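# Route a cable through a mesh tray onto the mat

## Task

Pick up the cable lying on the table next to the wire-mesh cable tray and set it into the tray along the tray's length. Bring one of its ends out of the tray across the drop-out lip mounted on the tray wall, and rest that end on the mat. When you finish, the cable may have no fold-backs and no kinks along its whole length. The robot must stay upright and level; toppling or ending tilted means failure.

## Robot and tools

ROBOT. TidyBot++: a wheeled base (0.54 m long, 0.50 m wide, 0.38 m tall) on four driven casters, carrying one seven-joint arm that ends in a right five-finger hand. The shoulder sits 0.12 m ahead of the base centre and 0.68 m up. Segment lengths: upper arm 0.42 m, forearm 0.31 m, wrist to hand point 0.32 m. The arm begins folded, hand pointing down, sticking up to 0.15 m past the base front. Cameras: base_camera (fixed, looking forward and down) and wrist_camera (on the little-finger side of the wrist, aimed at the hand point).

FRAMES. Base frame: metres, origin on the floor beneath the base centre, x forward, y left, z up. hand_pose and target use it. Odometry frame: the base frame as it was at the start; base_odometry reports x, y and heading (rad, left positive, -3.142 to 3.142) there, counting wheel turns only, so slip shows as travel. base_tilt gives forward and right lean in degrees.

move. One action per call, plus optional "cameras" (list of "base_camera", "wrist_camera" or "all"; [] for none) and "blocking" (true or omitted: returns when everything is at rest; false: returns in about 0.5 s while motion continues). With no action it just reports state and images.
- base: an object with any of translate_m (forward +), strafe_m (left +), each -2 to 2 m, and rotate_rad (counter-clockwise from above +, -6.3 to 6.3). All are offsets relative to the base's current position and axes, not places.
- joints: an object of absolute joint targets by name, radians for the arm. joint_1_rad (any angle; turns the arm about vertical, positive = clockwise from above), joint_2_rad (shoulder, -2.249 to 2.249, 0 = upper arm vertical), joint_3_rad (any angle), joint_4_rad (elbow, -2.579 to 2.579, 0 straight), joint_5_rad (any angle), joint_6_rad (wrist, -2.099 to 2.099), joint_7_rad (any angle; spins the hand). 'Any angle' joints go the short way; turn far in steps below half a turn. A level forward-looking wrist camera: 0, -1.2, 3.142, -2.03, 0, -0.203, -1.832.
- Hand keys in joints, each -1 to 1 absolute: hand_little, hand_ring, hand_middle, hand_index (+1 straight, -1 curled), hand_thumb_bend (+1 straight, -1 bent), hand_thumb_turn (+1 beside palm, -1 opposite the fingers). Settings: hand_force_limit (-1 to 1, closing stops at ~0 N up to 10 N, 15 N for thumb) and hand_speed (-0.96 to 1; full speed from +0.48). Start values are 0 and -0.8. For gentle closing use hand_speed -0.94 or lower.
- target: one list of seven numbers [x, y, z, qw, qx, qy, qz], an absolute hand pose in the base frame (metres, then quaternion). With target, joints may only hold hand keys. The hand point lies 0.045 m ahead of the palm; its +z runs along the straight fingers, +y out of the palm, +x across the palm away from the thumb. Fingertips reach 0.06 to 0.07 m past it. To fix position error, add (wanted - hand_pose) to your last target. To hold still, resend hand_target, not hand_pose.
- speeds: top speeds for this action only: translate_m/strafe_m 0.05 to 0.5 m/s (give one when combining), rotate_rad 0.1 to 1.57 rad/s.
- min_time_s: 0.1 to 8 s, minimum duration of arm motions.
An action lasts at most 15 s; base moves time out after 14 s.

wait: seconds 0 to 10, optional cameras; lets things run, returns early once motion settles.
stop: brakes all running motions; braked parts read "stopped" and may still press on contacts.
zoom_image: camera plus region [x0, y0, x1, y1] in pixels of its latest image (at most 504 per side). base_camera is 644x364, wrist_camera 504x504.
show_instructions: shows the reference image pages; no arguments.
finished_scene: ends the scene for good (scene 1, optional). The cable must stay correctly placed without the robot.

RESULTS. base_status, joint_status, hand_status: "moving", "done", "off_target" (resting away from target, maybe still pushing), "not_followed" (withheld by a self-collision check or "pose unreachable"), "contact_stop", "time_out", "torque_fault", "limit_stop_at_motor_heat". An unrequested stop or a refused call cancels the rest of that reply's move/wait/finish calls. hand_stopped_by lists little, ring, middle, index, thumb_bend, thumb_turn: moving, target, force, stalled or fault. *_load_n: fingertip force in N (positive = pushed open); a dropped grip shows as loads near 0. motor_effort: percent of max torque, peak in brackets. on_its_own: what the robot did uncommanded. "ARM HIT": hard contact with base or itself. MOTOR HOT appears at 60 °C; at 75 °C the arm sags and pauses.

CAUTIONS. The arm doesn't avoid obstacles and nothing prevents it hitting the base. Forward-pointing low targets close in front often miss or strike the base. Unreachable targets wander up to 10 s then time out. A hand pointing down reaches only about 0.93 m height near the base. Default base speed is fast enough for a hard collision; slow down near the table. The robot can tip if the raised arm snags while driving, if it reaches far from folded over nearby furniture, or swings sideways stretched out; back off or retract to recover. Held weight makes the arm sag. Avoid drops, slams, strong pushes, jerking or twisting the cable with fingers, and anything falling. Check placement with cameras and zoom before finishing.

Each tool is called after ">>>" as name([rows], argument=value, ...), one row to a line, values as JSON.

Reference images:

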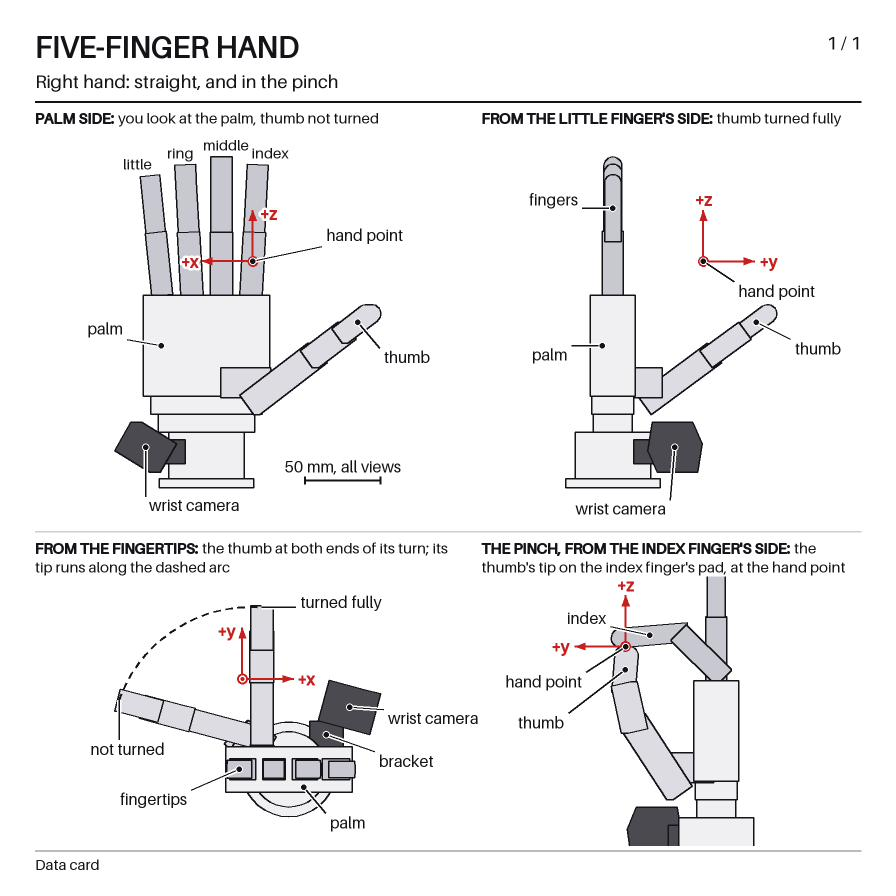

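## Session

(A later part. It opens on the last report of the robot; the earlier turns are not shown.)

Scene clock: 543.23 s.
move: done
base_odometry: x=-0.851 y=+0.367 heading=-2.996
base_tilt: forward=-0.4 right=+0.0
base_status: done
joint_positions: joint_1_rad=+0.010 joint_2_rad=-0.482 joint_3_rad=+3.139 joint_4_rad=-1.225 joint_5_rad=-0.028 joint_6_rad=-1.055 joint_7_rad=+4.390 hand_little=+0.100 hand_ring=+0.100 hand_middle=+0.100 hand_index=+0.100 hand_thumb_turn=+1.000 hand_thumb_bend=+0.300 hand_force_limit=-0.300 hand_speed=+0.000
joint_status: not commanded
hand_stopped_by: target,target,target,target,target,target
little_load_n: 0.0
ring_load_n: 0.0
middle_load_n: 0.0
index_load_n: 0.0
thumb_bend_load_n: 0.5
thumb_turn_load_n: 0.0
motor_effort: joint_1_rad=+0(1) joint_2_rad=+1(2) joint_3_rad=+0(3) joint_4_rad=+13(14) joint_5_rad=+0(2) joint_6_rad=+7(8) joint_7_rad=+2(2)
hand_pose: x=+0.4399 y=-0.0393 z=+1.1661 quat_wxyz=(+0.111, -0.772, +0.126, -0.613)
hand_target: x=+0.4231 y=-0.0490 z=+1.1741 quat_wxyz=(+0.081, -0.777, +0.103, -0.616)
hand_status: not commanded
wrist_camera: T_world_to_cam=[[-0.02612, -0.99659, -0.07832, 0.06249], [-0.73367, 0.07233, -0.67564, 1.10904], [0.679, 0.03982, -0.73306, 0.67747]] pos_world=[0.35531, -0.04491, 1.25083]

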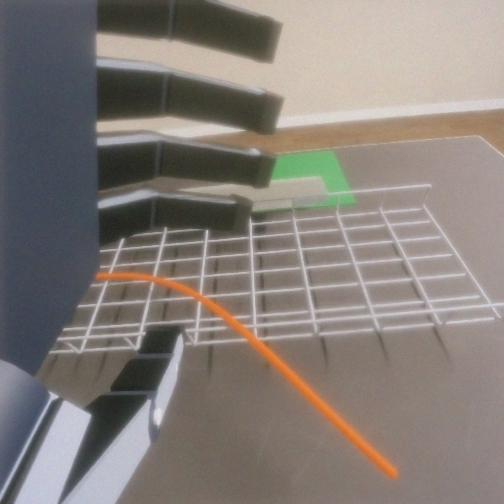

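>>> move(base={"strafe_m": -0.12}, speeds={"strafe_m": 0.15}, cameras=["wrist_camera"])

>>> zoom_image(camera="wrist_camera", region=[100, 200, 350, 504])

Scene clock: 545.37 s.
move: done
base_odometry: x=-0.869 y=+0.486 heading=-2.995
base_tilt: forward=-0.4 right=+0.0
base_status: done
joint_positions: joint_1_rad=+0.010 joint_2_rad=-0.483 joint_3_rad=+3.139 joint_4_rad=-1.224 joint_5_rad=-0.028 joint_6_rad=-1.055 joint_7_rad=+4.390 hand_little=+0.100 hand_ring=+0.100 hand_middle=+0.100 hand_index=+0.100 hand_thumb_turn=+1.000 hand_thumb_bend=+0.300 hand_force_limit=-0.300 hand_speed=+0.000
joint_status: not commanded
hand_stopped_by: target,target,target,target,target,target
little_load_n: 0.0
ring_load_n: 0.0
middle_load_n: 0.0
index_load_n: 0.0
thumb_bend_load_n: 0.0
thumb_turn_load_n: 0.0
motor_effort: joint_1_rad=+0(1) joint_2_rad=+1(2) joint_3_rad=+0(3) joint_4_rad=+13(14) joint_5_rad=+0(1) joint_6_rad=+8(8) joint_7_rad=+1(2)
hand_pose: x=+0.4397 y=-0.0393 z=+1.1661 quat_wxyz=(+0.111, -0.772, +0.126, -0.613)
hand_target: x=+0.4231 y=-0.0490 z=+1.1741 quat_wxyz=(+0.081, -0.777, +0.103, -0.616)
hand_status: not commanded
wrist_camera: T_world_to_cam=[[-0.02611, -0.99659, -0.07833, 0.0624], [-0.73358, 0.07233, -0.67575, 1.10914], [0.6791, 0.03982, -0.73296, 0.67746]] pos_world=[0.35521, -0.04501, 1.25093]

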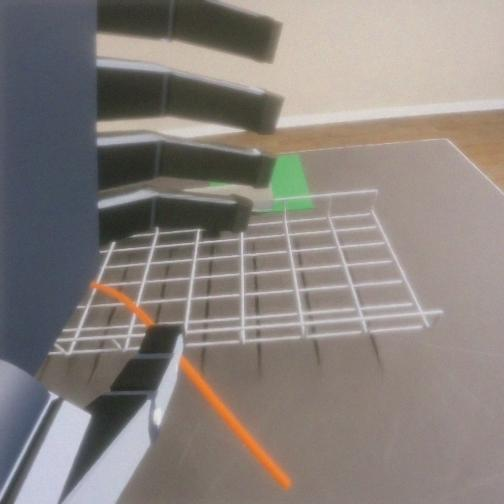

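Scaled by 1.658 from the camera's image (finer frame: 720x720).

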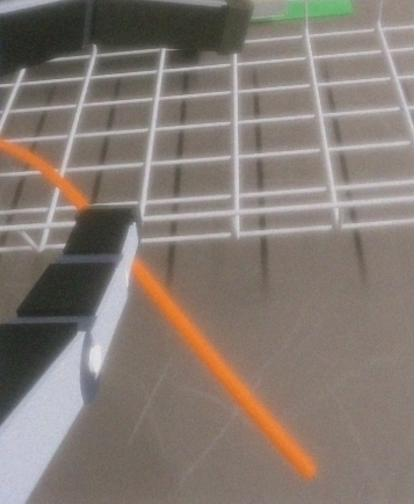

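>>> move(joints={"joint_1_rad": 0.82, "joint_7_rad": 3.1, "hand_thumb_turn": -1.0, "hand_thumb_bend": 0.6, "hand_index": 0.3, "hand_middle": 0.3, "hand_ring": 0.3, "hand_little": 0.3}, base={"strafe_m": 0.327}, speeds={"strafe_m": 0.2}, min_time_s=3)

>>> move(joints={"joint_2_rad": -0.314, "joint_4_rad": -1.831, "joint_6_rad": -0.402}, min_time_s=3, cameras=["wrist_camera"])

Scene clock: 553.63 s.
move: done
base_odometry: x=-0.821 y=+0.162 heading=-2.995
base_tilt: forward=-0.4 right=+0.0
base_status: done
joint_positions: joint_1_rad=+0.809 joint_2_rad=-0.487 joint_3_rad=+3.139 joint_4_rad=-1.224 joint_5_rad=-0.028 joint_6_rad=-1.056 joint_7_rad=+3.161 hand_little=+0.300 hand_ring=+0.300 hand_middle=+0.300 hand_index=+0.300 hand_thumb_turn=-1.000 hand_thumb_bend=+0.600 hand_force_limit=-0.300 hand_speed=+0.000
joint_status: all done
hand_stopped_by: target,target,target,target,target,target
little_load_n: 0.0
ring_load_n: 0.0
middle_load_n: 0.0
index_load_n: 0.0
thumb_bend_load_n: 0.0
thumb_turn_load_n: 0.0
motor_effort: joint_1_rad=-1(2) joint_2_rad=+1(3) joint_3_rad=+1(2) joint_4_rad=+13(14) joint_5_rad=-1(1) joint_6_rad=+8(8) joint_7_rad=+2(3)
hand_pose: x=+0.3655 y=-0.1993 z=+1.1567 quat_wxyz=(+0.239, -0.301, +0.721, -0.577)
hand_target: x=+0.3496 y=-0.1967 z=+1.1610 quat_wxyz=(+0.240, -0.272, +0.735, -0.573)
hand_status: not commanded
pictures: none

Scene clock: 557.23 s.
move: done
base_odometry: x=-0.821 y=+0.162 heading=-2.995
base_tilt: forward=-0.4 right=+0.0
base_status: not commanded
joint_positions: joint_1_rad=+0.809 joint_2_rad=-0.335 joint_3_rad=+3.139 joint_4_rad=-1.813 joint_5_rad=-0.028 joint_6_rad=-0.438 joint_7_rad=+3.160 hand_little=+0.300 hand_ring=+0.300 hand_middle=+0.300 hand_index=+0.300 hand_thumb_turn=-1.000 hand_thumb_bend=+0.600 hand_force_limit=-0.300 hand_speed=+0.000
joint_status: all done
hand_stopped_by: target,target,target,target,target,target
little_load_n: 0.0
ring_load_n: 0.0
middle_load_n: 0.0
index_load_n: -0.5
thumb_bend_load_n: 0.0
thumb_turn_load_n: 0.0
motor_effort: joint_1_rad=+0(1) joint_2_rad=-7(9) joint_3_rad=+0(1) joint_4_rad=+17(18) joint_5_rad=+0(1) joint_6_rad=+7(9) joint_7_rad=+2(2)
hand_pose: x=+0.4616 y=-0.3046 z=+0.9433 quat_wxyz=(+0.221, -0.306, +0.759, -0.531)
hand_target: x=+0.4625 y=-0.3177 z=+0.9337 quat_wxyz=(+0.221, -0.284, +0.768, -0.529)
hand_status: not commanded
wrist_camera: T_world_to_cam=[[-0.41787, 0.0816, -0.90484, 1.07003], [0.16029, 0.98696, 0.01498, 0.20815], [0.89426, -0.13878, -0.4255, 0.06607]] pos_world=[0.35468, -0.28358, 0.9932]

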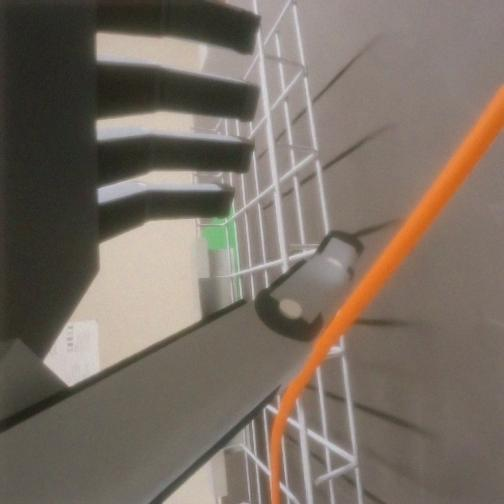

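>>> move(joints={"joint_2_rad": -0.298, "joint_4_rad": -2.06, "joint_6_rad": -0.165}, min_time_s=3, cameras=["wrist_camera"])

Scene clock: 562.47 s.
move: done
base_odometry: x=-0.821 y=+0.162 heading=-2.995
base_tilt: forward=-0.4 right=+0.0
base_status: not commanded
joint_positions: joint_1_rad=+0.809 joint_2_rad=-0.324 joint_3_rad=+3.139 joint_4_rad=-2.039 joint_5_rad=-0.028 joint_6_rad=-0.201 joint_7_rad=+3.160 hand_little=+0.300 hand_ring=+0.300 hand_middle=+0.300 hand_index=+0.300 hand_thumb_turn=-1.000 hand_thumb_bend=+0.600 hand_force_limit=-0.300 hand_speed=+0.000
joint_status: all done
hand_stopped_by: target,target,target,target,target,target
little_load_n: 0.0
ring_load_n: 0.0
middle_load_n: 0.0
index_load_n: 0.0
thumb_bend_load_n: 0.0
thumb_turn_load_n: 0.0
motor_effort: joint_1_rad=+0(1) joint_2_rad=-7(9) joint_3_rad=+0(1) joint_4_rad=+17(19) joint_5_rad=+0(1) joint_6_rad=+7(9) joint_7_rad=+1(2)
hand_pose: x=+0.4620 y=-0.3079 z=+0.8704 quat_wxyz=(+0.219, -0.303, +0.760, -0.532)
hand_target: x=+0.4624 y=-0.3175 z=+0.8568 quat_wxyz=(+0.220, -0.285, +0.770, -0.526)
hand_status: not commanded
wrist_camera: T_world_to_cam=[[-0.41754, 0.08429, -0.90474, 1.00519], [0.16681, 0.98588, 0.01487, 0.20925], [0.89322, -0.14471, -0.4257, 0.03305]] pos_world=[0.35528, -0.28624, 0.9204]

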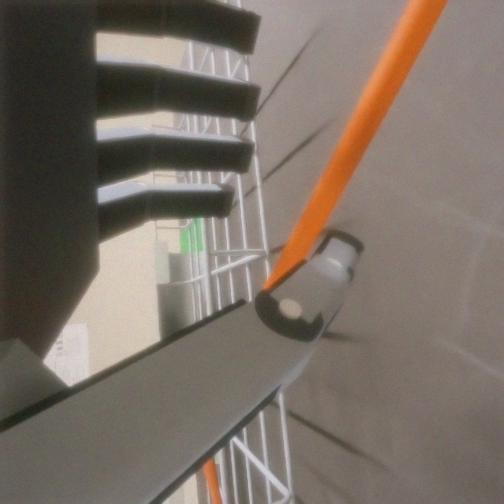

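>>> move(joints={"joint_2_rad": -0.29, "joint_4_rad": -2.13, "joint_6_rad": -0.09}, min_time_s=2, cameras=["wrist_camera"])

Scene clock: 565.37 s.
move: done
base_odometry: x=-0.821 y=+0.162 heading=-2.995
base_tilt: forward=-0.4 right=+0.0
base_status: not commanded
joint_positions: joint_1_rad=+0.809 joint_2_rad=-0.317 joint_3_rad=+3.139 joint_4_rad=-2.108 joint_5_rad=-0.028 joint_6_rad=-0.126 joint_7_rad=+3.160 hand_little=+0.300 hand_ring=+0.300 hand_middle=+0.300 hand_index=+0.300 hand_thumb_turn=-1.000 hand_thumb_bend=+0.600 hand_force_limit=-0.300 hand_speed=+0.000
joint_status: all done
hand_stopped_by: target,target,target,target,target,target
little_load_n: 0.0
ring_load_n: 0.0
middle_load_n: 0.0
index_load_n: 0.0
thumb_bend_load_n: 0.0
thumb_turn_load_n: 0.0
motor_effort: joint_1_rad=+0(1) joint_2_rad=-8(8) joint_3_rad=+0(1) joint_4_rad=+17(18) joint_5_rad=-1(1) joint_6_rad=+7(9) joint_7_rad=+1(2)
hand_pose: x=+0.4605 y=-0.3073 z=+0.8473 quat_wxyz=(+0.218, -0.303, +0.760, -0.532)
hand_target: x=+0.4604 y=-0.3155 z=+0.8331 quat_wxyz=(+0.220, -0.285, +0.771, -0.525)
hand_status: not commanded
wrist_camera: T_world_to_cam=[[-0.41848, 0.08589, -0.90416, 0.984], [0.16888, 0.98552, 0.01545, 0.20766], [0.89238, -0.14623, -0.42692, 0.02558]] pos_world=[0.35389, -0.28543, 0.8974]

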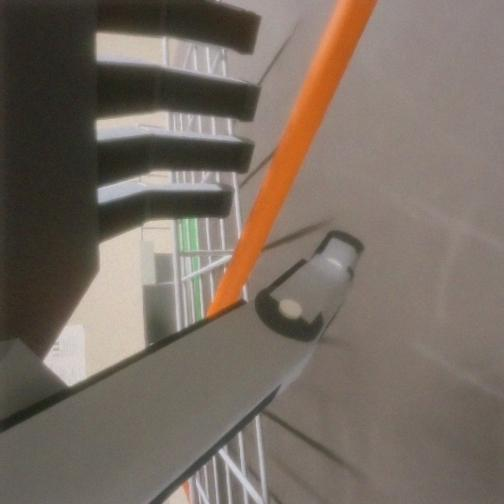

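>>> move(joints={"hand_thumb_bend": 0.2, "hand_index": 0.05, "hand_middle": 0.0, "hand_ring": 0.0, "hand_little": 0.0, "hand_speed": -0.6, "hand_force_limit": -0.6})

>>> move(joints={"hand_thumb_bend": 0.0, "hand_index": -0.35, "hand_middle": -0.35, "hand_ring": -0.35, "hand_little": -0.4, "hand_speed": -0.85, "hand_force_limit": -0.3}, cameras=["wrist_camera"])

>>> zoom_image(camera="wrist_camera", region=[150, 0, 400, 250])

Scene clock: 567.70 s.
move: done
base_odometry: x=-0.821 y=+0.162 heading=-2.995
base_tilt: forward=-0.4 right=+0.0
base_status: not commanded
joint_positions: joint_1_rad=+0.809 joint_2_rad=-0.317 joint_3_rad=+3.139 joint_4_rad=-2.108 joint_5_rad=-0.028 joint_6_rad=-0.126 joint_7_rad=+3.160 hand_little=+0.000 hand_ring=+0.000 hand_middle=+0.000 hand_index=+0.050 hand_thumb_turn=-1.000 hand_thumb_bend=+0.200 hand_force_limit=-0.600 hand_speed=-0.600
joint_status: all done
hand_stopped_by: target,target,target,target,target,target
little_load_n: 0.0
ring_load_n: 0.0
middle_load_n: 0.0
index_load_n: 0.0
thumb_bend_load_n: 0.0
thumb_turn_load_n: 0.0
motor_effort: joint_1_rad=+0(1) joint_2_rad=-8(8) joint_3_rad=+1(1) joint_4_rad=+17(17) joint_5_rad=+1(1) joint_6_rad=+8(8) joint_7_rad=+1(2)
hand_pose: x=+0.4606 y=-0.3073 z=+0.8474 quat_wxyz=(+0.218, -0.303, +0.760, -0.532)
hand_target: x=+0.4604 y=-0.3155 z=+0.8331 quat_wxyz=(+0.220, -0.285, +0.771, -0.525)
hand_status: not commanded
pictures: none

Scene clock: 569.13 s.
move: off_target
base_odometry: x=-0.821 y=+0.162 heading=-2.995
base_tilt: forward=-0.4 right=+0.0
base_status: not commanded
joint_positions: joint_1_rad=+0.809 joint_2_rad=-0.317 joint_3_rad=+3.139 joint_4_rad=-2.108 joint_5_rad=-0.028 joint_6_rad=-0.125 joint_7_rad=+3.160 hand_little=-0.400 hand_ring=-0.151 hand_middle=-0.109 hand_index=-0.101 hand_thumb_turn=-1.000 hand_thumb_bend=+0.118 hand_force_limit=-0.300 hand_speed=-0.850
joint_status: hand_ring off_target (ended at -0.151, target -0.350); hand_middle off_target (ended at -0.109, target -0.350); hand_index off_target (ended at -0.101, target -0.350); hand_thumb_bend off_target (ended at +0.118, target +0.000); the others done
hand_stopped_by: target,force,force,force,force,target
little_load_n: 0.0
ring_load_n: 4.5
middle_load_n: 2.5
index_load_n: 4.0
thumb_bend_load_n: 5.5
thumb_turn_load_n: 1.0
motor_effort: joint_1_rad=+1(1) joint_2_rad=-7(8) joint_3_rad=+0(1) joint_4_rad=+17(17) joint_5_rad=+0(1) joint_6_rad=+7(8) joint_7_rad=+2(2)
hand_pose: x=+0.4606 y=-0.3075 z=+0.8476 quat_wxyz=(+0.218, -0.302, +0.760, -0.532)
hand_target: x=+0.4604 y=-0.3155 z=+0.8331 quat_wxyz=(+0.220, -0.285, +0.771, -0.525)
hand_status: not commanded
wrist_camera: T_world_to_cam=[[-0.41774, 0.08549, -0.90453, 0.98415], [0.16906, 0.98549, 0.01506, 0.20804], [0.8927, -0.14663, -0.42613, 0.02472]] pos_world=[0.35388, -0.28553, 0.8976]

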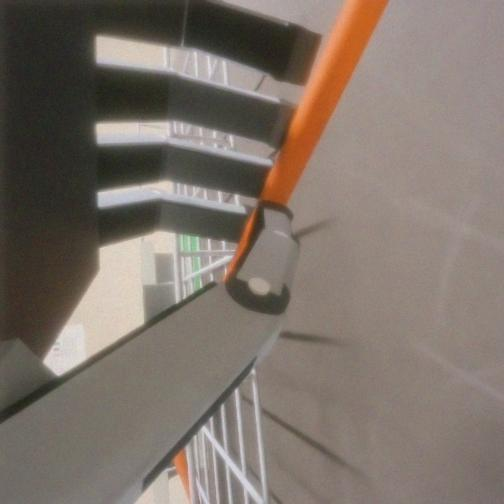

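Scaled by 2.016 from the camera's image (finer frame: 720x720).

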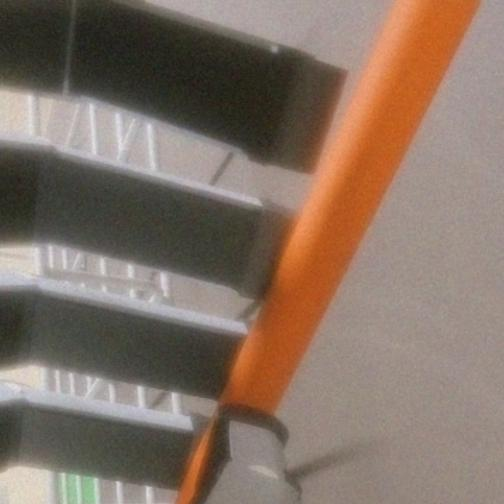

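>>> move(joints={"joint_2_rad": -0.326, "joint_4_rad": -1.80, "joint_6_rad": -0.43}, min_time_s=3, cameras=["wrist_camera"])

>>> move(joints={"joint_1_rad": 0.0}, base={"strafe_m": -0.43}, speeds={"strafe_m": 0.1}, min_time_s=4.5, cameras=["wrist_camera"])

Scene clock: 578.63 s.
move: done
base_odometry: x=-0.821 y=+0.162 heading=-2.995
base_tilt: forward=-0.3 right=+0.0
base_status: not commanded
joint_positions: joint_1_rad=+0.810 joint_2_rad=-0.317 joint_3_rad=+3.139 joint_4_rad=-1.832 joint_5_rad=-0.028 joint_6_rad=-0.387 joint_7_rad=+3.160 hand_little=-0.400 hand_ring=-0.151 hand_middle=-0.109 hand_index=-0.101 hand_thumb_turn=-1.000 hand_thumb_bend=+0.118 hand_force_limit=-0.300 hand_speed=-0.850
joint_status: all done
hand_stopped_by: target,force,force,force,force,target
little_load_n: 0.0
ring_load_n: 4.0
middle_load_n: 3.0
index_load_n: 3.5
thumb_bend_load_n: 4.5
thumb_turn_load_n: 1.0
motor_effort: joint_1_rad=-1(1) joint_2_rad=-8(9) joint_3_rad=+0(1) joint_4_rad=+18(19) joint_5_rad=+1(2) joint_6_rad=+8(9) joint_7_rad=+1(2)
hand_pose: x=+0.4683 y=-0.3128 z=+0.9379 quat_wxyz=(+0.222, -0.303, +0.755, -0.537)
hand_target: x=+0.4602 y=-0.3152 z=+0.9498 quat_wxyz=(+0.224, -0.283, +0.764, -0.535)
hand_status: not commanded
wrist_camera: T_world_to_cam=[[-0.40881, 0.07363, -0.90964, 1.06653], [0.1625, 0.98668, 0.00683, 0.22185], [0.89803, -0.14503, -0.41534, 0.04333]] pos_world=[0.36105, -0.29113, 0.98664]

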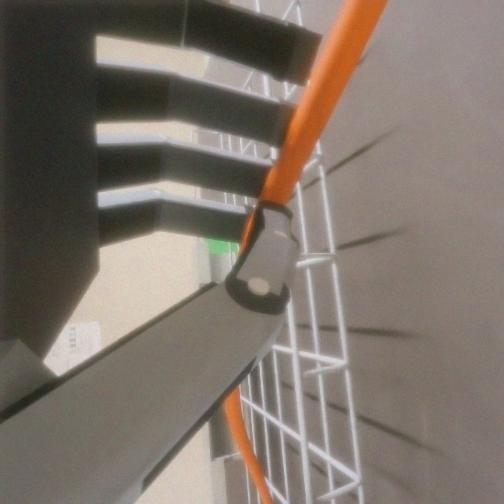

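Scene clock: 583.53 s.
move: done
base_odometry: x=-0.884 y=+0.588 heading=-2.996
base_tilt: forward=-0.3 right=+0.0
base_status: done
joint_positions: joint_1_rad=+0.009 joint_2_rad=-0.317 joint_3_rad=+3.139 joint_4_rad=-1.832 joint_5_rad=-0.028 joint_6_rad=-0.389 joint_7_rad=+3.160 hand_little=-0.400 hand_ring=-0.151 hand_middle=-0.109 hand_index=-0.101 hand_thumb_turn=-1.000 hand_thumb_bend=+0.118 hand_force_limit=-0.300 hand_speed=-0.850
joint_status: all done
hand_stopped_by: target,force,force,force,force,target
little_load_n: 0.0
ring_load_n: 3.5
middle_load_n: 3.0
index_load_n: 3.5
thumb_bend_load_n: 4.5
thumb_turn_load_n: 1.5
motor_effort: joint_1_rad=+0(2) joint_2_rad=-8(9) joint_3_rad=+0(2) joint_4_rad=+18(18) joint_5_rad=+0(2) joint_6_rad=+7(9) joint_7_rad=+1(2)
hand_pose: x=+0.5863 y=+0.0330 z=+0.9378 quat_wxyz=(+0.413, -0.574, +0.578, -0.407)
hand_target: x=+0.5823 y=+0.0344 z=+0.9498 quat_wxyz=(+0.419, -0.564, +0.588, -0.402)
hand_status: not commanded
wrist_camera: T_world_to_cam=[[-0.3385, -0.24219, -0.90926, 1.05794], [-0.59529, 0.80348, 0.0076, 0.31104], [0.72873, 0.54385, -0.41615, 0.06479]] pos_world=[0.49606, -0.02892, 0.98655]

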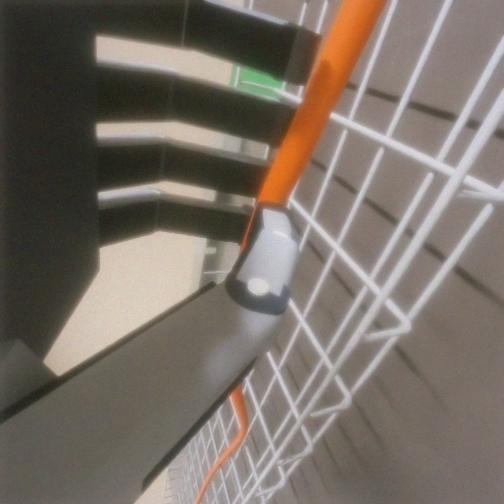

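>>> move(joints={"joint_1_rad": 0.02, "joint_2_rad": 0.132, "joint_4_rad": -1.473, "joint_6_rad": -0.315}, min_time_s=5, cameras=["wrist_camera"])

>>> move(joints={"joint_2_rad": 0.19, "joint_4_rad": -1.70, "joint_6_rad": -0.03}, min_time_s=4, cameras=["wrist_camera"])

Scene clock: 590.37 s.
move: done
base_odometry: x=-0.884 y=+0.588 heading=-2.996
base_tilt: forward=-0.3 right=+0.0
base_status: not commanded
joint_positions: joint_1_rad=+0.010 joint_2_rad=+0.101 joint_3_rad=+3.139 joint_4_rad=-1.505 joint_5_rad=-0.028 joint_6_rad=-0.353 joint_7_rad=+3.160 hand_little=-0.400 hand_ring=-0.151 hand_middle=-0.109 hand_index=-0.101 hand_thumb_turn=-1.000 hand_thumb_bend=+0.118 hand_force_limit=-0.300 hand_speed=-0.850
joint_status: all done
hand_stopped_by: target,force,force,force,force,target
little_load_n: 0.0
ring_load_n: 5.5
middle_load_n: 3.5
index_load_n: 2.0
thumb_bend_load_n: 3.5
thumb_turn_load_n: 0.5
motor_effort: joint_1_rad=+0(2) joint_2_rad=-21(22) joint_3_rad=+0(2) joint_4_rad=+18(19) joint_5_rad=+0(2) joint_6_rad=+8(9) joint_7_rad=+1(2)
hand_pose: x=+0.7510 y=+0.0306 z=+0.9117 quat_wxyz=(+0.397, -0.584, +0.590, -0.391)
hand_target: x=+0.7716 y=+0.0214 z=+0.9227 quat_wxyz=(+0.410, -0.561, +0.597, -0.401)
hand_status: not commanded
wrist_camera: T_world_to_cam=[[-0.39017, -0.24002, -0.88891, 1.10956], [-0.592, 0.80482, 0.04253, 0.37681], [0.7052, 0.54283, -0.45611, -0.01055]] pos_world=[0.66343, -0.03122, 0.96545]

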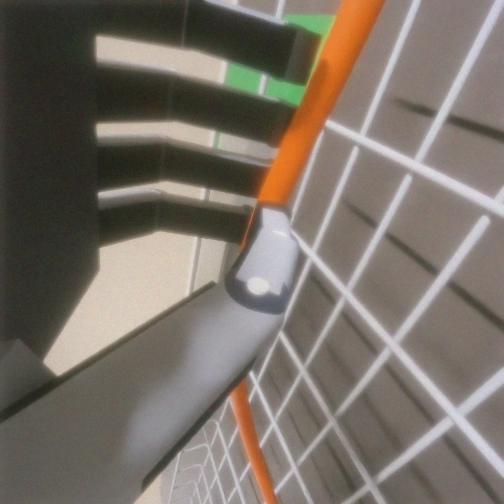

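Scene clock: 594.63 s.
move: done
base_odometry: x=-0.884 y=+0.588 heading=-2.996
base_tilt: forward=-0.3 right=+0.0
base_status: not commanded
joint_positions: joint_1_rad=+0.017 joint_2_rad=+0.155 joint_3_rad=+3.139 joint_4_rad=-1.679 joint_5_rad=-0.028 joint_6_rad=-0.067 joint_7_rad=+3.160 hand_little=-0.400 hand_ring=-0.151 hand_middle=-0.109 hand_index=-0.101 hand_thumb_turn=-1.000 hand_thumb_bend=+0.118 hand_force_limit=-0.300 hand_speed=-0.850
joint_status: all done
hand_stopped_by: target,force,force,force,force,target
little_load_n: 0.0
ring_load_n: 5.5
middle_load_n: 3.5
index_load_n: 2.5
thumb_bend_load_n: 3.5
thumb_turn_load_n: 0.5
motor_effort: joint_1_rad=-2(3) joint_2_rad=-22(23) joint_3_rad=-1(1) joint_4_rad=+17(19) joint_5_rad=+0(2) joint_6_rad=+7(9) joint_7_rad=+1(2)
hand_pose: x=+0.7731 y=+0.0237 z=+0.8551 quat_wxyz=(+0.411, -0.568, +0.582, -0.412)
hand_target: x=+0.7800 y=+0.0212 z=+0.8308 quat_wxyz=(+0.410, -0.561, +0.597, -0.401)
hand_status: not commanded
wrist_camera: T_world_to_cam=[[-0.34011, -0.23626, -0.91022, 1.04567], [-0.58171, 0.81337, 0.00624, 0.42081], [0.73888, 0.5316, -0.41407, -0.10998]] pos_world=[0.68169, -0.03676, 0.90363]

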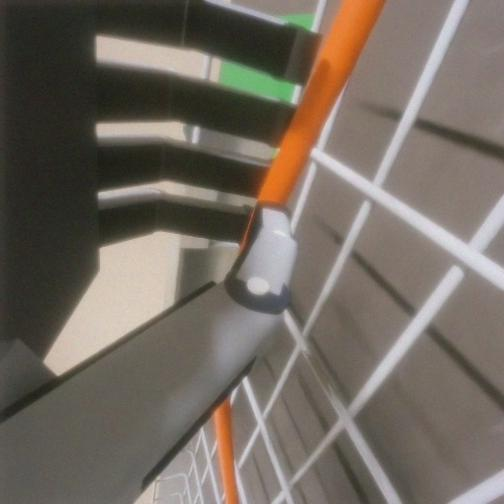

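>>> move(base={"strafe_m": -0.1}, speeds={"strafe_m": 0.06}, cameras=["wrist_camera"])

>>> move(joints={"joint_2_rad": 0.196, "joint_4_rad": -1.794, "joint_6_rad": 0.07}, min_time_s=4, cameras=["wrist_camera"])

Scene clock: 598.07 s.
move: done
base_odometry: x=-0.898 y=+0.687 heading=-2.996
base_tilt: forward=-0.3 right=+0.0
base_status: done
joint_positions: joint_1_rad=+0.015 joint_2_rad=+0.156 joint_3_rad=+3.139 joint_4_rad=-1.681 joint_5_rad=-0.028 joint_6_rad=-0.067 joint_7_rad=+3.158 hand_little=-0.400 hand_ring=-0.151 hand_middle=-0.109 hand_index=-0.101 hand_thumb_turn=-1.000 hand_thumb_bend=+0.118 hand_force_limit=-0.300 hand_speed=-0.850
joint_status: not commanded
hand_stopped_by: target,force,force,force,force,target
little_load_n: 0.0
ring_load_n: 4.0
middle_load_n: 3.0
index_load_n: 2.5
thumb_bend_load_n: 4.5
thumb_turn_load_n: 1.0
motor_effort: joint_1_rad=-1(3) joint_2_rad=-22(22) joint_3_rad=+0(2) joint_4_rad=+17(18) joint_5_rad=+0(1) joint_6_rad=+7(9) joint_7_rad=+1(2)
hand_pose: x=+0.7728 y=+0.0253 z=+0.8531 quat_wxyz=(+0.411, -0.569, +0.582, -0.410)
hand_target: x=+0.7800 y=+0.0212 z=+0.8308 quat_wxyz=(+0.410, -0.561, +0.597, -0.401)
hand_status: not commanded
wrist_camera: T_world_to_cam=[[-0.34257, -0.23571, -0.90944, 1.04542], [-0.58323, 0.81225, 0.00917, 0.418], [0.73654, 0.53356, -0.41572, -0.1082]] pos_world=[0.68161, -0.03537, 0.90194]

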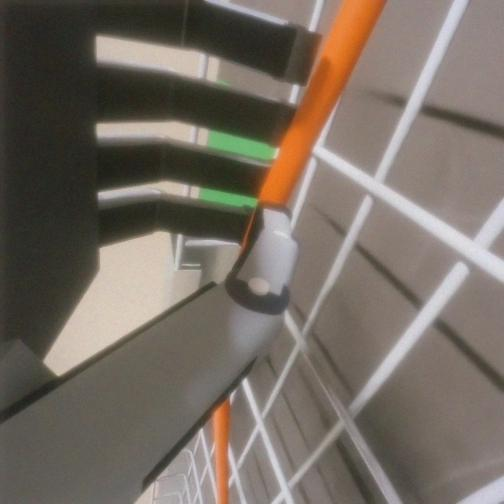

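Scene clock: 602.37 s.
move: done
base_odometry: x=-0.898 y=+0.687 heading=-2.996
base_tilt: forward=-0.3 right=+0.0
base_status: not commanded
joint_positions: joint_1_rad=+0.017 joint_2_rad=+0.160 joint_3_rad=+3.139 joint_4_rad=-1.773 joint_5_rad=-0.028 joint_6_rad=+0.033 joint_7_rad=+3.158 hand_little=-0.400 hand_ring=-0.151 hand_middle=-0.109 hand_index=-0.101 hand_thumb_turn=-1.000 hand_thumb_bend=+0.118 hand_force_limit=-0.300 hand_speed=-0.850
joint_status: all done
hand_stopped_by: target,force,force,force,force,target
little_load_n: 0.0
ring_load_n: 5.0
middle_load_n: 3.5
index_load_n: 2.5
thumb_bend_load_n: 4.5
thumb_turn_load_n: 1.0
motor_effort: joint_1_rad=-1(3) joint_2_rad=-21(23) joint_3_rad=-1(2) joint_4_rad=+17(18) joint_5_rad=+0(2) joint_6_rad=+8(9) joint_7_rad=+1(2)
hand_pose: x=+0.7659 y=+0.0232 z=+0.8255 quat_wxyz=(+0.411, -0.567, +0.583, -0.412)
hand_target: x=+0.7712 y=+0.0214 z=+0.8011 quat_wxyz=(+0.410, -0.561, +0.597, -0.401)
hand_status: not commanded
wrist_camera: T_world_to_cam=[[-0.33982, -0.23502, -0.91065, 1.0163], [-0.57952, 0.81494, 0.00594, 0.41568], [0.74073, 0.52976, -0.41313, -0.11883]] pos_world=[0.67428, -0.03695, 0.87393]

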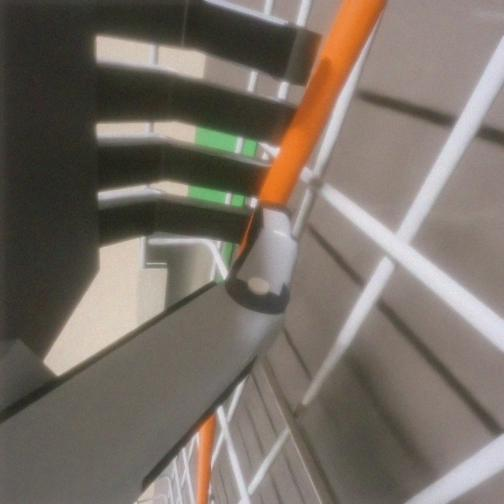

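>>> move(joints={"joint_2_rad": 0.21, "joint_4_rad": -1.85, "joint_6_rad": 0.13}, min_time_s=2.5)

>>> move(joints={"hand_index": 0.1, "hand_middle": 0.1, "hand_ring": 0.1, "hand_little": 0.1, "hand_speed": -0.9}, cameras=["wrist_camera"])

>>> zoom_image(camera="wrist_camera", region=[150, 0, 400, 250])

Scene clock: 605.93 s.
move: done
base_odometry: x=-0.898 y=+0.687 heading=-2.996
base_tilt: forward=-0.3 right=+0.0
base_status: not commanded
joint_positions: joint_1_rad=+0.017 joint_2_rad=+0.164 joint_3_rad=+3.139 joint_4_rad=-1.818 joint_5_rad=-0.028 joint_6_rad=+0.104 joint_7_rad=+3.158 hand_little=-0.400 hand_ring=-0.151 hand_middle=-0.109 hand_index=-0.101 hand_thumb_turn=-1.000 hand_thumb_bend=+0.118 hand_force_limit=-0.300 hand_speed=-0.850
joint_status: all done
hand_stopped_by: target,force,force,force,force,target
little_load_n: 0.0
ring_load_n: 4.5
middle_load_n: 2.5
index_load_n: 2.0
thumb_bend_load_n: 4.5
thumb_turn_load_n: 1.0
motor_effort: joint_1_rad=+1(2) joint_2_rad=-18(22) joint_3_rad=+2(2) joint_4_rad=+14(17) joint_5_rad=+1(1) joint_6_rad=+6(9) joint_7_rad=+2(2)
hand_pose: x=+0.7653 y=+0.0225 z=+0.8166 quat_wxyz=(+0.416, -0.563, +0.579, -0.419)
hand_target: x=+0.7656 y=+0.0215 z=+0.7773 quat_wxyz=(+0.407, -0.563, +0.599, -0.398)
hand_status: not commanded
pictures: none

Scene clock: 608.20 s.
move: done
base_odometry: x=-0.898 y=+0.687 heading=-2.996
base_tilt: forward=-0.3 right=+0.0
base_status: not commanded
joint_positions: joint_1_rad=+0.017 joint_2_rad=+0.164 joint_3_rad=+3.139 joint_4_rad=-1.820 joint_5_rad=-0.028 joint_6_rad=+0.104 joint_7_rad=+3.158 hand_little=+0.100 hand_ring=+0.100 hand_middle=+0.100 hand_index=+0.100 hand_thumb_turn=-1.000 hand_thumb_bend=+0.117 hand_force_limit=-0.300 hand_speed=-0.900
joint_status: all done
hand_stopped_by: target,target,target,target,force,target
little_load_n: 0.0
ring_load_n: -0.5
middle_load_n: -2.0
index_load_n: 0.0
thumb_bend_load_n: 0.0
thumb_turn_load_n: 0.0
motor_effort: joint_1_rad=+1(2) joint_2_rad=-18(19) joint_3_rad=+0(2) joint_4_rad=+15(15) joint_5_rad=-1(1) joint_6_rad=+6(6) joint_7_rad=+2(2)
hand_pose: x=+0.7649 y=+0.0225 z=+0.8157 quat_wxyz=(+0.416, -0.563, +0.579, -0.418)
hand_target: x=+0.7656 y=+0.0215 z=+0.7773 quat_wxyz=(+0.407, -0.563, +0.599, -0.398)
hand_status: not commanded
wrist_camera: T_world_to_cam=[[-0.32261, -0.23503, -0.91689, 0.99873], [-0.57773, 0.8162, -0.00594, 0.42412], [0.74976, 0.5278, -0.3991, -0.14002]] pos_world=[0.67221, -0.03754, 0.86236]

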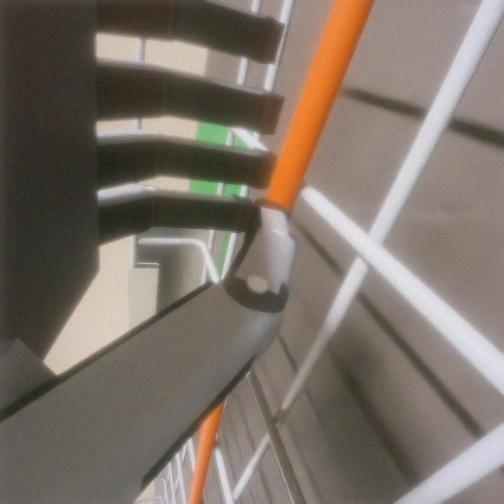

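Scaled by 2.016 from the camera's image (finer frame: 720x720).

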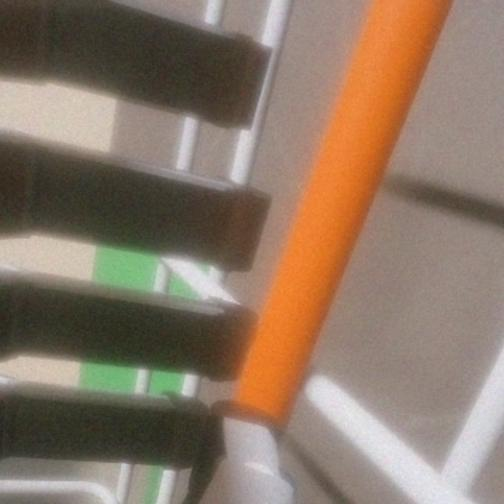

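>>> move(joints={"joint_2_rad": 0.14, "joint_4_rad": -1.68, "joint_6_rad": -0.08, "hand_index": 1.0, "hand_middle": 1.0, "hand_ring": 1.0, "hand_little": 1.0, "hand_thumb_bend": 0.3}, min_time_s=3)

>>> move(joints={"joint_2_rad": 0.1, "joint_4_rad": -1.45, "joint_6_rad": -0.351, "hand_thumb_bend": 0.6}, min_time_s=3)

>>> move(joints={"joint_1_rad": 0.0, "joint_2_rad": -0.5, "joint_4_rad": -1.2, "joint_6_rad": -1.1, "joint_7_rad": 4.45}, min_time_s=3.5)

>>> move(joints={"hand_thumb_turn": 1.0, "hand_thumb_bend": 0.2, "hand_speed": 0}, cameras=["wrist_camera"])

>>> zoom_image(camera="wrist_camera", region=[60, 100, 504, 504])

Scene clock: 612.87 s.
move: done
base_odometry: x=-0.898 y=+0.687 heading=-2.996
base_tilt: forward=-0.3 right=+0.0
base_status: not commanded
joint_positions: joint_1_rad=+0.017 joint_2_rad=+0.166 joint_3_rad=+3.139 joint_4_rad=-1.709 joint_5_rad=-0.028 joint_6_rad=-0.035 joint_7_rad=+3.158 hand_little=+1.000 hand_ring=+1.000 hand_middle=+1.000 hand_index=+1.000 hand_thumb_turn=-1.000 hand_thumb_bend=+0.300 hand_force_limit=-0.300 hand_speed=-0.900
joint_status: all done
hand_stopped_by: target,target,target,target,target,target
little_load_n: 0.0
ring_load_n: 0.0
middle_load_n: 0.0
index_load_n: -0.5
thumb_bend_load_n: 0.0
thumb_turn_load_n: 0.0
motor_effort: joint_1_rad=+0(1) joint_2_rad=-21(23) joint_3_rad=+0(0) joint_4_rad=+17(17) joint_5_rad=-1(1) joint_6_rad=+8(8) joint_7_rad=+1(2)
hand_pose: x=+0.7726 y=+0.0236 z=+0.8391 quat_wxyz=(+0.408, -0.570, +0.585, -0.409)
hand_target: x=+0.7687 y=+0.0214 z=+0.8611 quat_wxyz=(+0.416, -0.557, +0.593, -0.407)
hand_status: not commanded
pictures: none

Scene clock: 616.17 s.
move: done
base_odometry: x=-0.898 y=+0.687 heading=-2.996
base_tilt: forward=-0.3 right=+0.0
base_status: not commanded
joint_positions: joint_1_rad=+0.017 joint_2_rad=+0.137 joint_3_rad=+3.139 joint_4_rad=-1.479 joint_5_rad=-0.028 joint_6_rad=-0.306 joint_7_rad=+3.158 hand_little=+1.000 hand_ring=+1.000 hand_middle=+1.000 hand_index=+1.000 hand_thumb_turn=-1.000 hand_thumb_bend=+0.600 hand_force_limit=-0.300 hand_speed=-0.900
joint_status: all done
hand_stopped_by: target,target,target,target,target,target
little_load_n: 0.0
ring_load_n: 0.0
middle_load_n: 0.0
index_load_n: 0.0
thumb_bend_load_n: 0.0
thumb_turn_load_n: 0.0
motor_effort: joint_1_rad=+0(1) joint_2_rad=-21(23) joint_3_rad=+0(0) joint_4_rad=+17(18) joint_5_rad=+0(1) joint_6_rad=+7(8) joint_7_rad=+1(2)
hand_pose: x=+0.7726 y=+0.0259 z=+0.9175 quat_wxyz=(+0.407, -0.574, +0.585, -0.403)
hand_target: x=+0.7615 y=+0.0216 z=+0.9469 quat_wxyz=(+0.415, -0.557, +0.593, -0.407)
hand_status: not commanded
pictures: none

Scene clock: 620.30 s.
move: done
base_odometry: x=-0.898 y=+0.687 heading=-2.996
base_tilt: forward=-0.4 right=+0.0
base_status: not commanded
joint_positions: joint_1_rad=+0.013 joint_2_rad=-0.488 joint_3_rad=+3.139 joint_4_rad=-1.223 joint_5_rad=-0.028 joint_6_rad=-1.055 joint_7_rad=+4.390 hand_little=+1.000 hand_ring=+1.000 hand_middle=+1.000 hand_index=+1.000 hand_thumb_turn=-1.000 hand_thumb_bend=+0.600 hand_force_limit=-0.300 hand_speed=-0.900
joint_status: all done
hand_stopped_by: target,target,target,target,target,target
little_load_n: 0.0
ring_load_n: 0.0
middle_load_n: 0.0
index_load_n: 0.0
thumb_bend_load_n: 0.0
thumb_turn_load_n: 0.0
motor_effort: joint_1_rad=+0(1) joint_2_rad=+1(23) joint_3_rad=+1(1) joint_4_rad=+13(19) joint_5_rad=+0(1) joint_6_rad=+7(9) joint_7_rad=+2(3)
hand_pose: x=+0.4366 y=-0.0403 z=+1.1686 quat_wxyz=(+0.110, -0.770, +0.127, -0.616)
hand_target: x=+0.4231 y=-0.0490 z=+1.1741 quat_wxyz=(+0.081, -0.777, +0.103, -0.616)
hand_status: not commanded
pictures: none

Scene clock: 621.83 s.
move: done
base_odometry: x=-0.898 y=+0.687 heading=-2.996
base_tilt: forward=-0.4 right=+0.0
base_status: not commanded
joint_positions: joint_1_rad=+0.013 joint_2_rad=-0.488 joint_3_rad=+3.139 joint_4_rad=-1.223 joint_5_rad=-0.028 joint_6_rad=-1.055 joint_7_rad=+4.391 hand_little=+1.000 hand_ring=+1.000 hand_middle=+1.000 hand_index=+1.000 hand_thumb_turn=+1.000 hand_thumb_bend=+0.200 hand_force_limit=-0.300 hand_speed=+0.000
joint_status: all done
hand_stopped_by: target,target,target,target,target,target
little_load_n: 0.0
ring_load_n: 0.0
middle_load_n: 0.0
index_load_n: 0.0
thumb_bend_load_n: 0.0
thumb_turn_load_n: 0.0
motor_effort: joint_1_rad=+1(1) joint_2_rad=+1(2) joint_3_rad=+0(1) joint_4_rad=+13(13) joint_5_rad=+0(1) joint_6_rad=+7(8) joint_7_rad=+2(2)
hand_pose: x=+0.4367 y=-0.0403 z=+1.1686 quat_wxyz=(+0.110, -0.770, +0.126, -0.616)
hand_target: x=+0.4231 y=-0.0490 z=+1.1741 quat_wxyz=(+0.081, -0.777, +0.103, -0.616)
hand_status: not commanded
wrist_camera: T_world_to_cam=[[-0.02845, -0.99652, -0.07837, 0.06273], [-0.72866, 0.07434, -0.68083, 1.11245], [0.68429, 0.03773, -0.72823, 0.67355]] pos_world=[0.35147, -0.0456, 1.25281]

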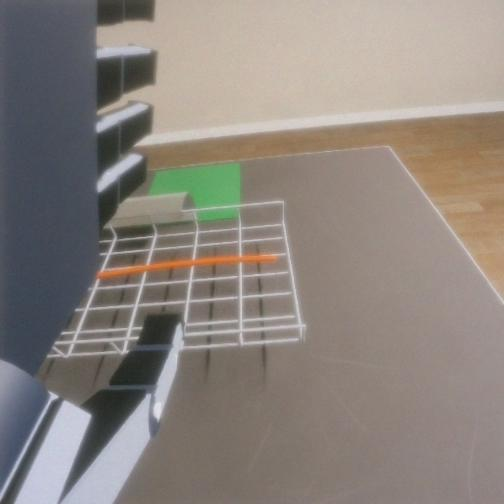

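Scaled by 1.135 from the camera's image (finer frame: 720x720).

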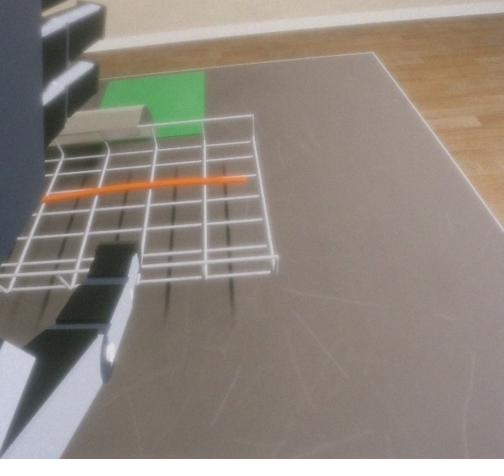

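>>> move(joints={"joint_1_rad": 0, "joint_2_rad": -1.2, "joint_3_rad": 3.142, "joint_4_rad": -2.03, "joint_5_rad": 0, "joint_6_rad": -0.5, "joint_7_rad": -1.832}, base={"translate_m": -0.15}, speeds={"translate_m": 0.2}, min_time_s=4)

>>> move(base={"strafe_m": -0.95}, speeds={"strafe_m": 0.3}, cameras=["all"])

Scene clock: 628.93 s.
move: done
base_odometry: x=-0.750 y=+0.709 heading=-2.995
base_tilt: forward=-0.4 right=+0.0
base_status: done
joint_positions: joint_1_rad=+0.012 joint_2_rad=-1.173 joint_3_rad=+3.139 joint_4_rad=-2.011 joint_5_rad=-0.028 joint_6_rad=-0.537 joint_7_rad=+4.391 hand_little=+1.000 hand_ring=+1.000 hand_middle=+1.000 hand_index=+1.000 hand_thumb_turn=+1.000 hand_thumb_bend=+0.200 hand_force_limit=-0.300 hand_speed=+0.000
joint_status: all done
hand_stopped_by: target,target,target,target,target,target
little_load_n: 0.0
ring_load_n: 0.0
middle_load_n: 0.0
index_load_n: 0.0
thumb_bend_load_n: 0.0
thumb_turn_load_n: 0.0
motor_effort: joint_1_rad=+1(2) joint_2_rad=+14(15) joint_3_rad=+1(2) joint_4_rad=+14(15) joint_5_rad=+1(2) joint_6_rad=+8(9) joint_7_rad=+1(3)
hand_pose: x=+0.2906 y=-0.0413 z=+1.0694 quat_wxyz=(+0.132, -0.626, +0.106, -0.761)
hand_target: x=+0.2824 y=-0.0490 z=+1.0792 quat_wxyz=(+0.103, -0.612, +0.081, -0.780)
hand_status: not commanded
pictures: none

Scene clock: 633.10 s.
move: done
base_odometry: x=-0.888 y=+1.649 heading=-2.995
base_tilt: forward=-0.4 right=+0.0
base_status: done
joint_positions: joint_1_rad=+0.004 joint_2_rad=-1.173 joint_3_rad=+3.139 joint_4_rad=-2.012 joint_5_rad=-0.028 joint_6_rad=-0.535 joint_7_rad=+4.392 hand_little=+1.000 hand_ring=+1.000 hand_middle=+1.000 hand_index=+1.000 hand_thumb_turn=+1.000 hand_thumb_bend=+0.200 hand_force_limit=-0.300 hand_speed=+0.000
joint_status: not commanded
hand_stopped_by: target,target,target,target,target,target
little_load_n: 0.0
ring_load_n: 0.0
middle_load_n: 0.0
index_load_n: 0.0
thumb_bend_load_n: 0.0
thumb_turn_load_n: 0.5
motor_effort: joint_1_rad=+0(2) joint_2_rad=+14(14) joint_3_rad=+1(2) joint_4_rad=+14(15) joint_5_rad=+0(1) joint_6_rad=+8(8) joint_7_rad=+2(2)
hand_pose: x=+0.2907 y=-0.0401 z=+1.0699 quat_wxyz=(+0.135, -0.625, +0.104, -0.761)
hand_target: x=+0.2824 y=-0.0490 z=+1.0792 quat_wxyz=(+0.103, -0.612, +0.081, -0.780)
hand_status: not commanded
pictures: base_camera, wrist_camera
wrist_camera: T_world_to_cam=[[0.00429, -0.99603, -0.08888, 0.05276], [-0.39083, 0.08014, -0.91697, 1.09349], [0.92045, 0.03867, -0.38894, 0.26981]] pos_world=[0.1788, -0.04551, 1.11232]

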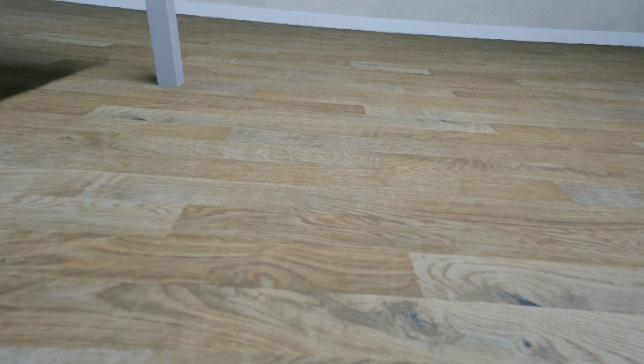

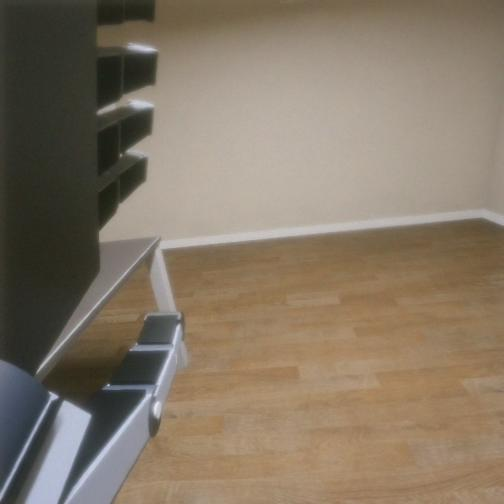

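>>> move(base={"translate_m": 1.95, "strafe_m": -0.05}, speeds={"translate_m": 0.4}, cameras=["all"])

>>> move(base={"rotate_rad": 3.12}, speeds={"rotate_rad": 0.8}, cameras=["all"])

Scene clock: 640.53 s.
move: done
base_odometry: x=-2.825 y=+1.414 heading=-2.995
base_tilt: forward=-0.4 right=+0.0
base_status: done
joint_positions: joint_1_rad=+0.004 joint_2_rad=-1.177 joint_3_rad=+3.139 joint_4_rad=-2.014 joint_5_rad=-0.028 joint_6_rad=-0.534 joint_7_rad=+4.392 hand_little=+1.000 hand_ring=+1.000 hand_middle=+1.000 hand_index=+1.000 hand_thumb_turn=+1.000 hand_thumb_bend=+0.200 hand_force_limit=-0.300 hand_speed=+0.000
joint_status: not commanded
hand_stopped_by: target,target,target,target,target,target
little_load_n: 0.0
ring_load_n: 0.0
middle_load_n: 0.0
index_load_n: 0.0
thumb_bend_load_n: 0.5
thumb_turn_load_n: 0.0
motor_effort: joint_1_rad=+0(1) joint_2_rad=+14(16) joint_3_rad=+1(1) joint_4_rad=+14(16) joint_5_rad=+0(2) joint_6_rad=+7(8) joint_7_rad=+2(2)
hand_pose: x=+0.2897 y=-0.0401 z=+1.0696 quat_wxyz=(+0.135, -0.624, +0.103, -0.762)
hand_target: x=+0.2824 y=-0.0490 z=+1.0792 quat_wxyz=(+0.103, -0.612, +0.081, -0.780)
hand_status: not commanded
pictures: base_camera, wrist_camera
wrist_camera: T_world_to_cam=[[0.00446, -0.99604, -0.08883, 0.05263], [-0.38815, 0.08014, -0.91811, 1.09328], [0.92159, 0.03857, -0.38625, 0.2674]] pos_world=[0.17769, -0.04551, 1.11171]

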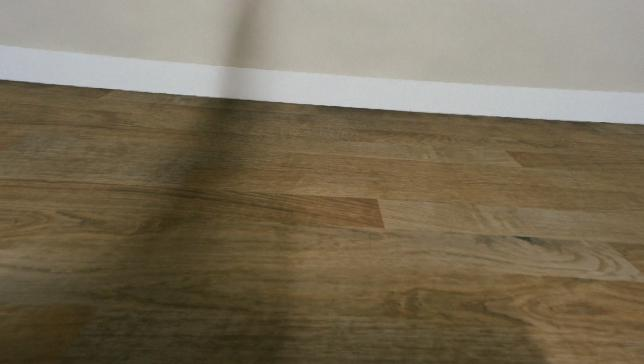

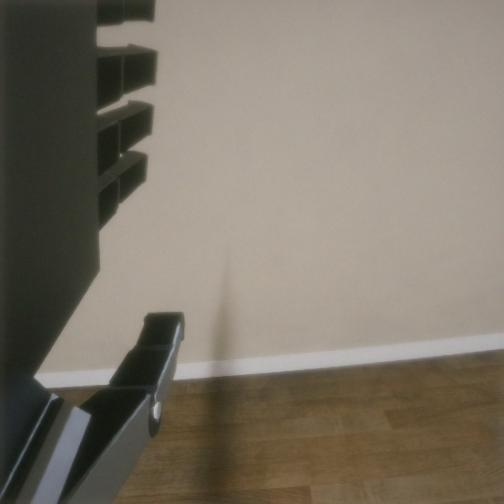

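Scene clock: 645.23 s.
move: done
base_odometry: x=-2.825 y=+1.414 heading=+0.124
base_tilt: forward=-0.4 right=+0.0
base_status: done
joint_positions: joint_1_rad=+0.004 joint_2_rad=-1.177 joint_3_rad=+3.139 joint_4_rad=-2.014 joint_5_rad=-0.028 joint_6_rad=-0.534 joint_7_rad=+4.392 hand_little=+1.000 hand_ring=+1.000 hand_middle=+1.000 hand_index=+1.000 hand_thumb_turn=+1.000 hand_thumb_bend=+0.200 hand_force_limit=-0.300 hand_speed=+0.000
joint_status: not commanded
hand_stopped_by: target,target,target,target,target,target
little_load_n: -0.5
ring_load_n: 0.0
middle_load_n: 0.0
index_load_n: 0.0
thumb_bend_load_n: 0.0
thumb_turn_load_n: 0.0
motor_effort: joint_1_rad=+0(1) joint_2_rad=+14(15) joint_3_rad=+1(1) joint_4_rad=+14(15) joint_5_rad=+0(1) joint_6_rad=+7(8) joint_7_rad=+2(2)
hand_pose: x=+0.2897 y=-0.0401 z=+1.0696 quat_wxyz=(+0.135, -0.624, +0.103, -0.762)
hand_target: x=+0.2824 y=-0.0490 z=+1.0792 quat_wxyz=(+0.103, -0.612, +0.081, -0.780)
hand_status: not commanded
pictures: base_camera, wrist_camera
wrist_camera: T_world_to_cam=[[0.00456, -0.99603, -0.08886, 0.05266], [-0.38807, 0.08014, -0.91814, 1.0934], [0.92162, 0.03867, -0.38617, 0.26734]] pos_world=[0.17769, -0.04551, 1.11181]

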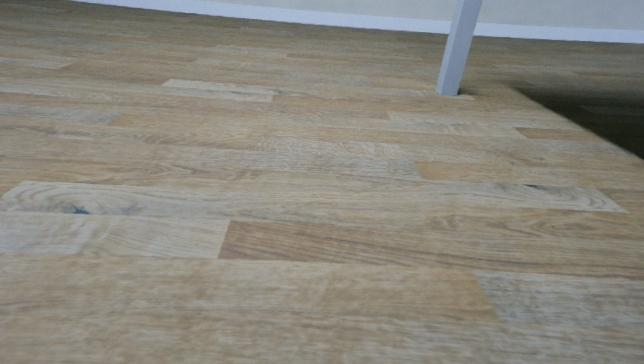

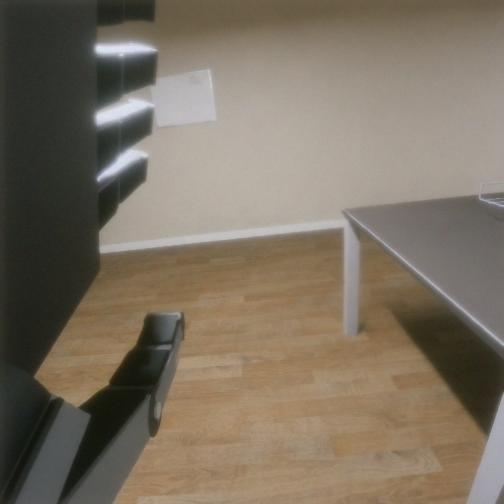

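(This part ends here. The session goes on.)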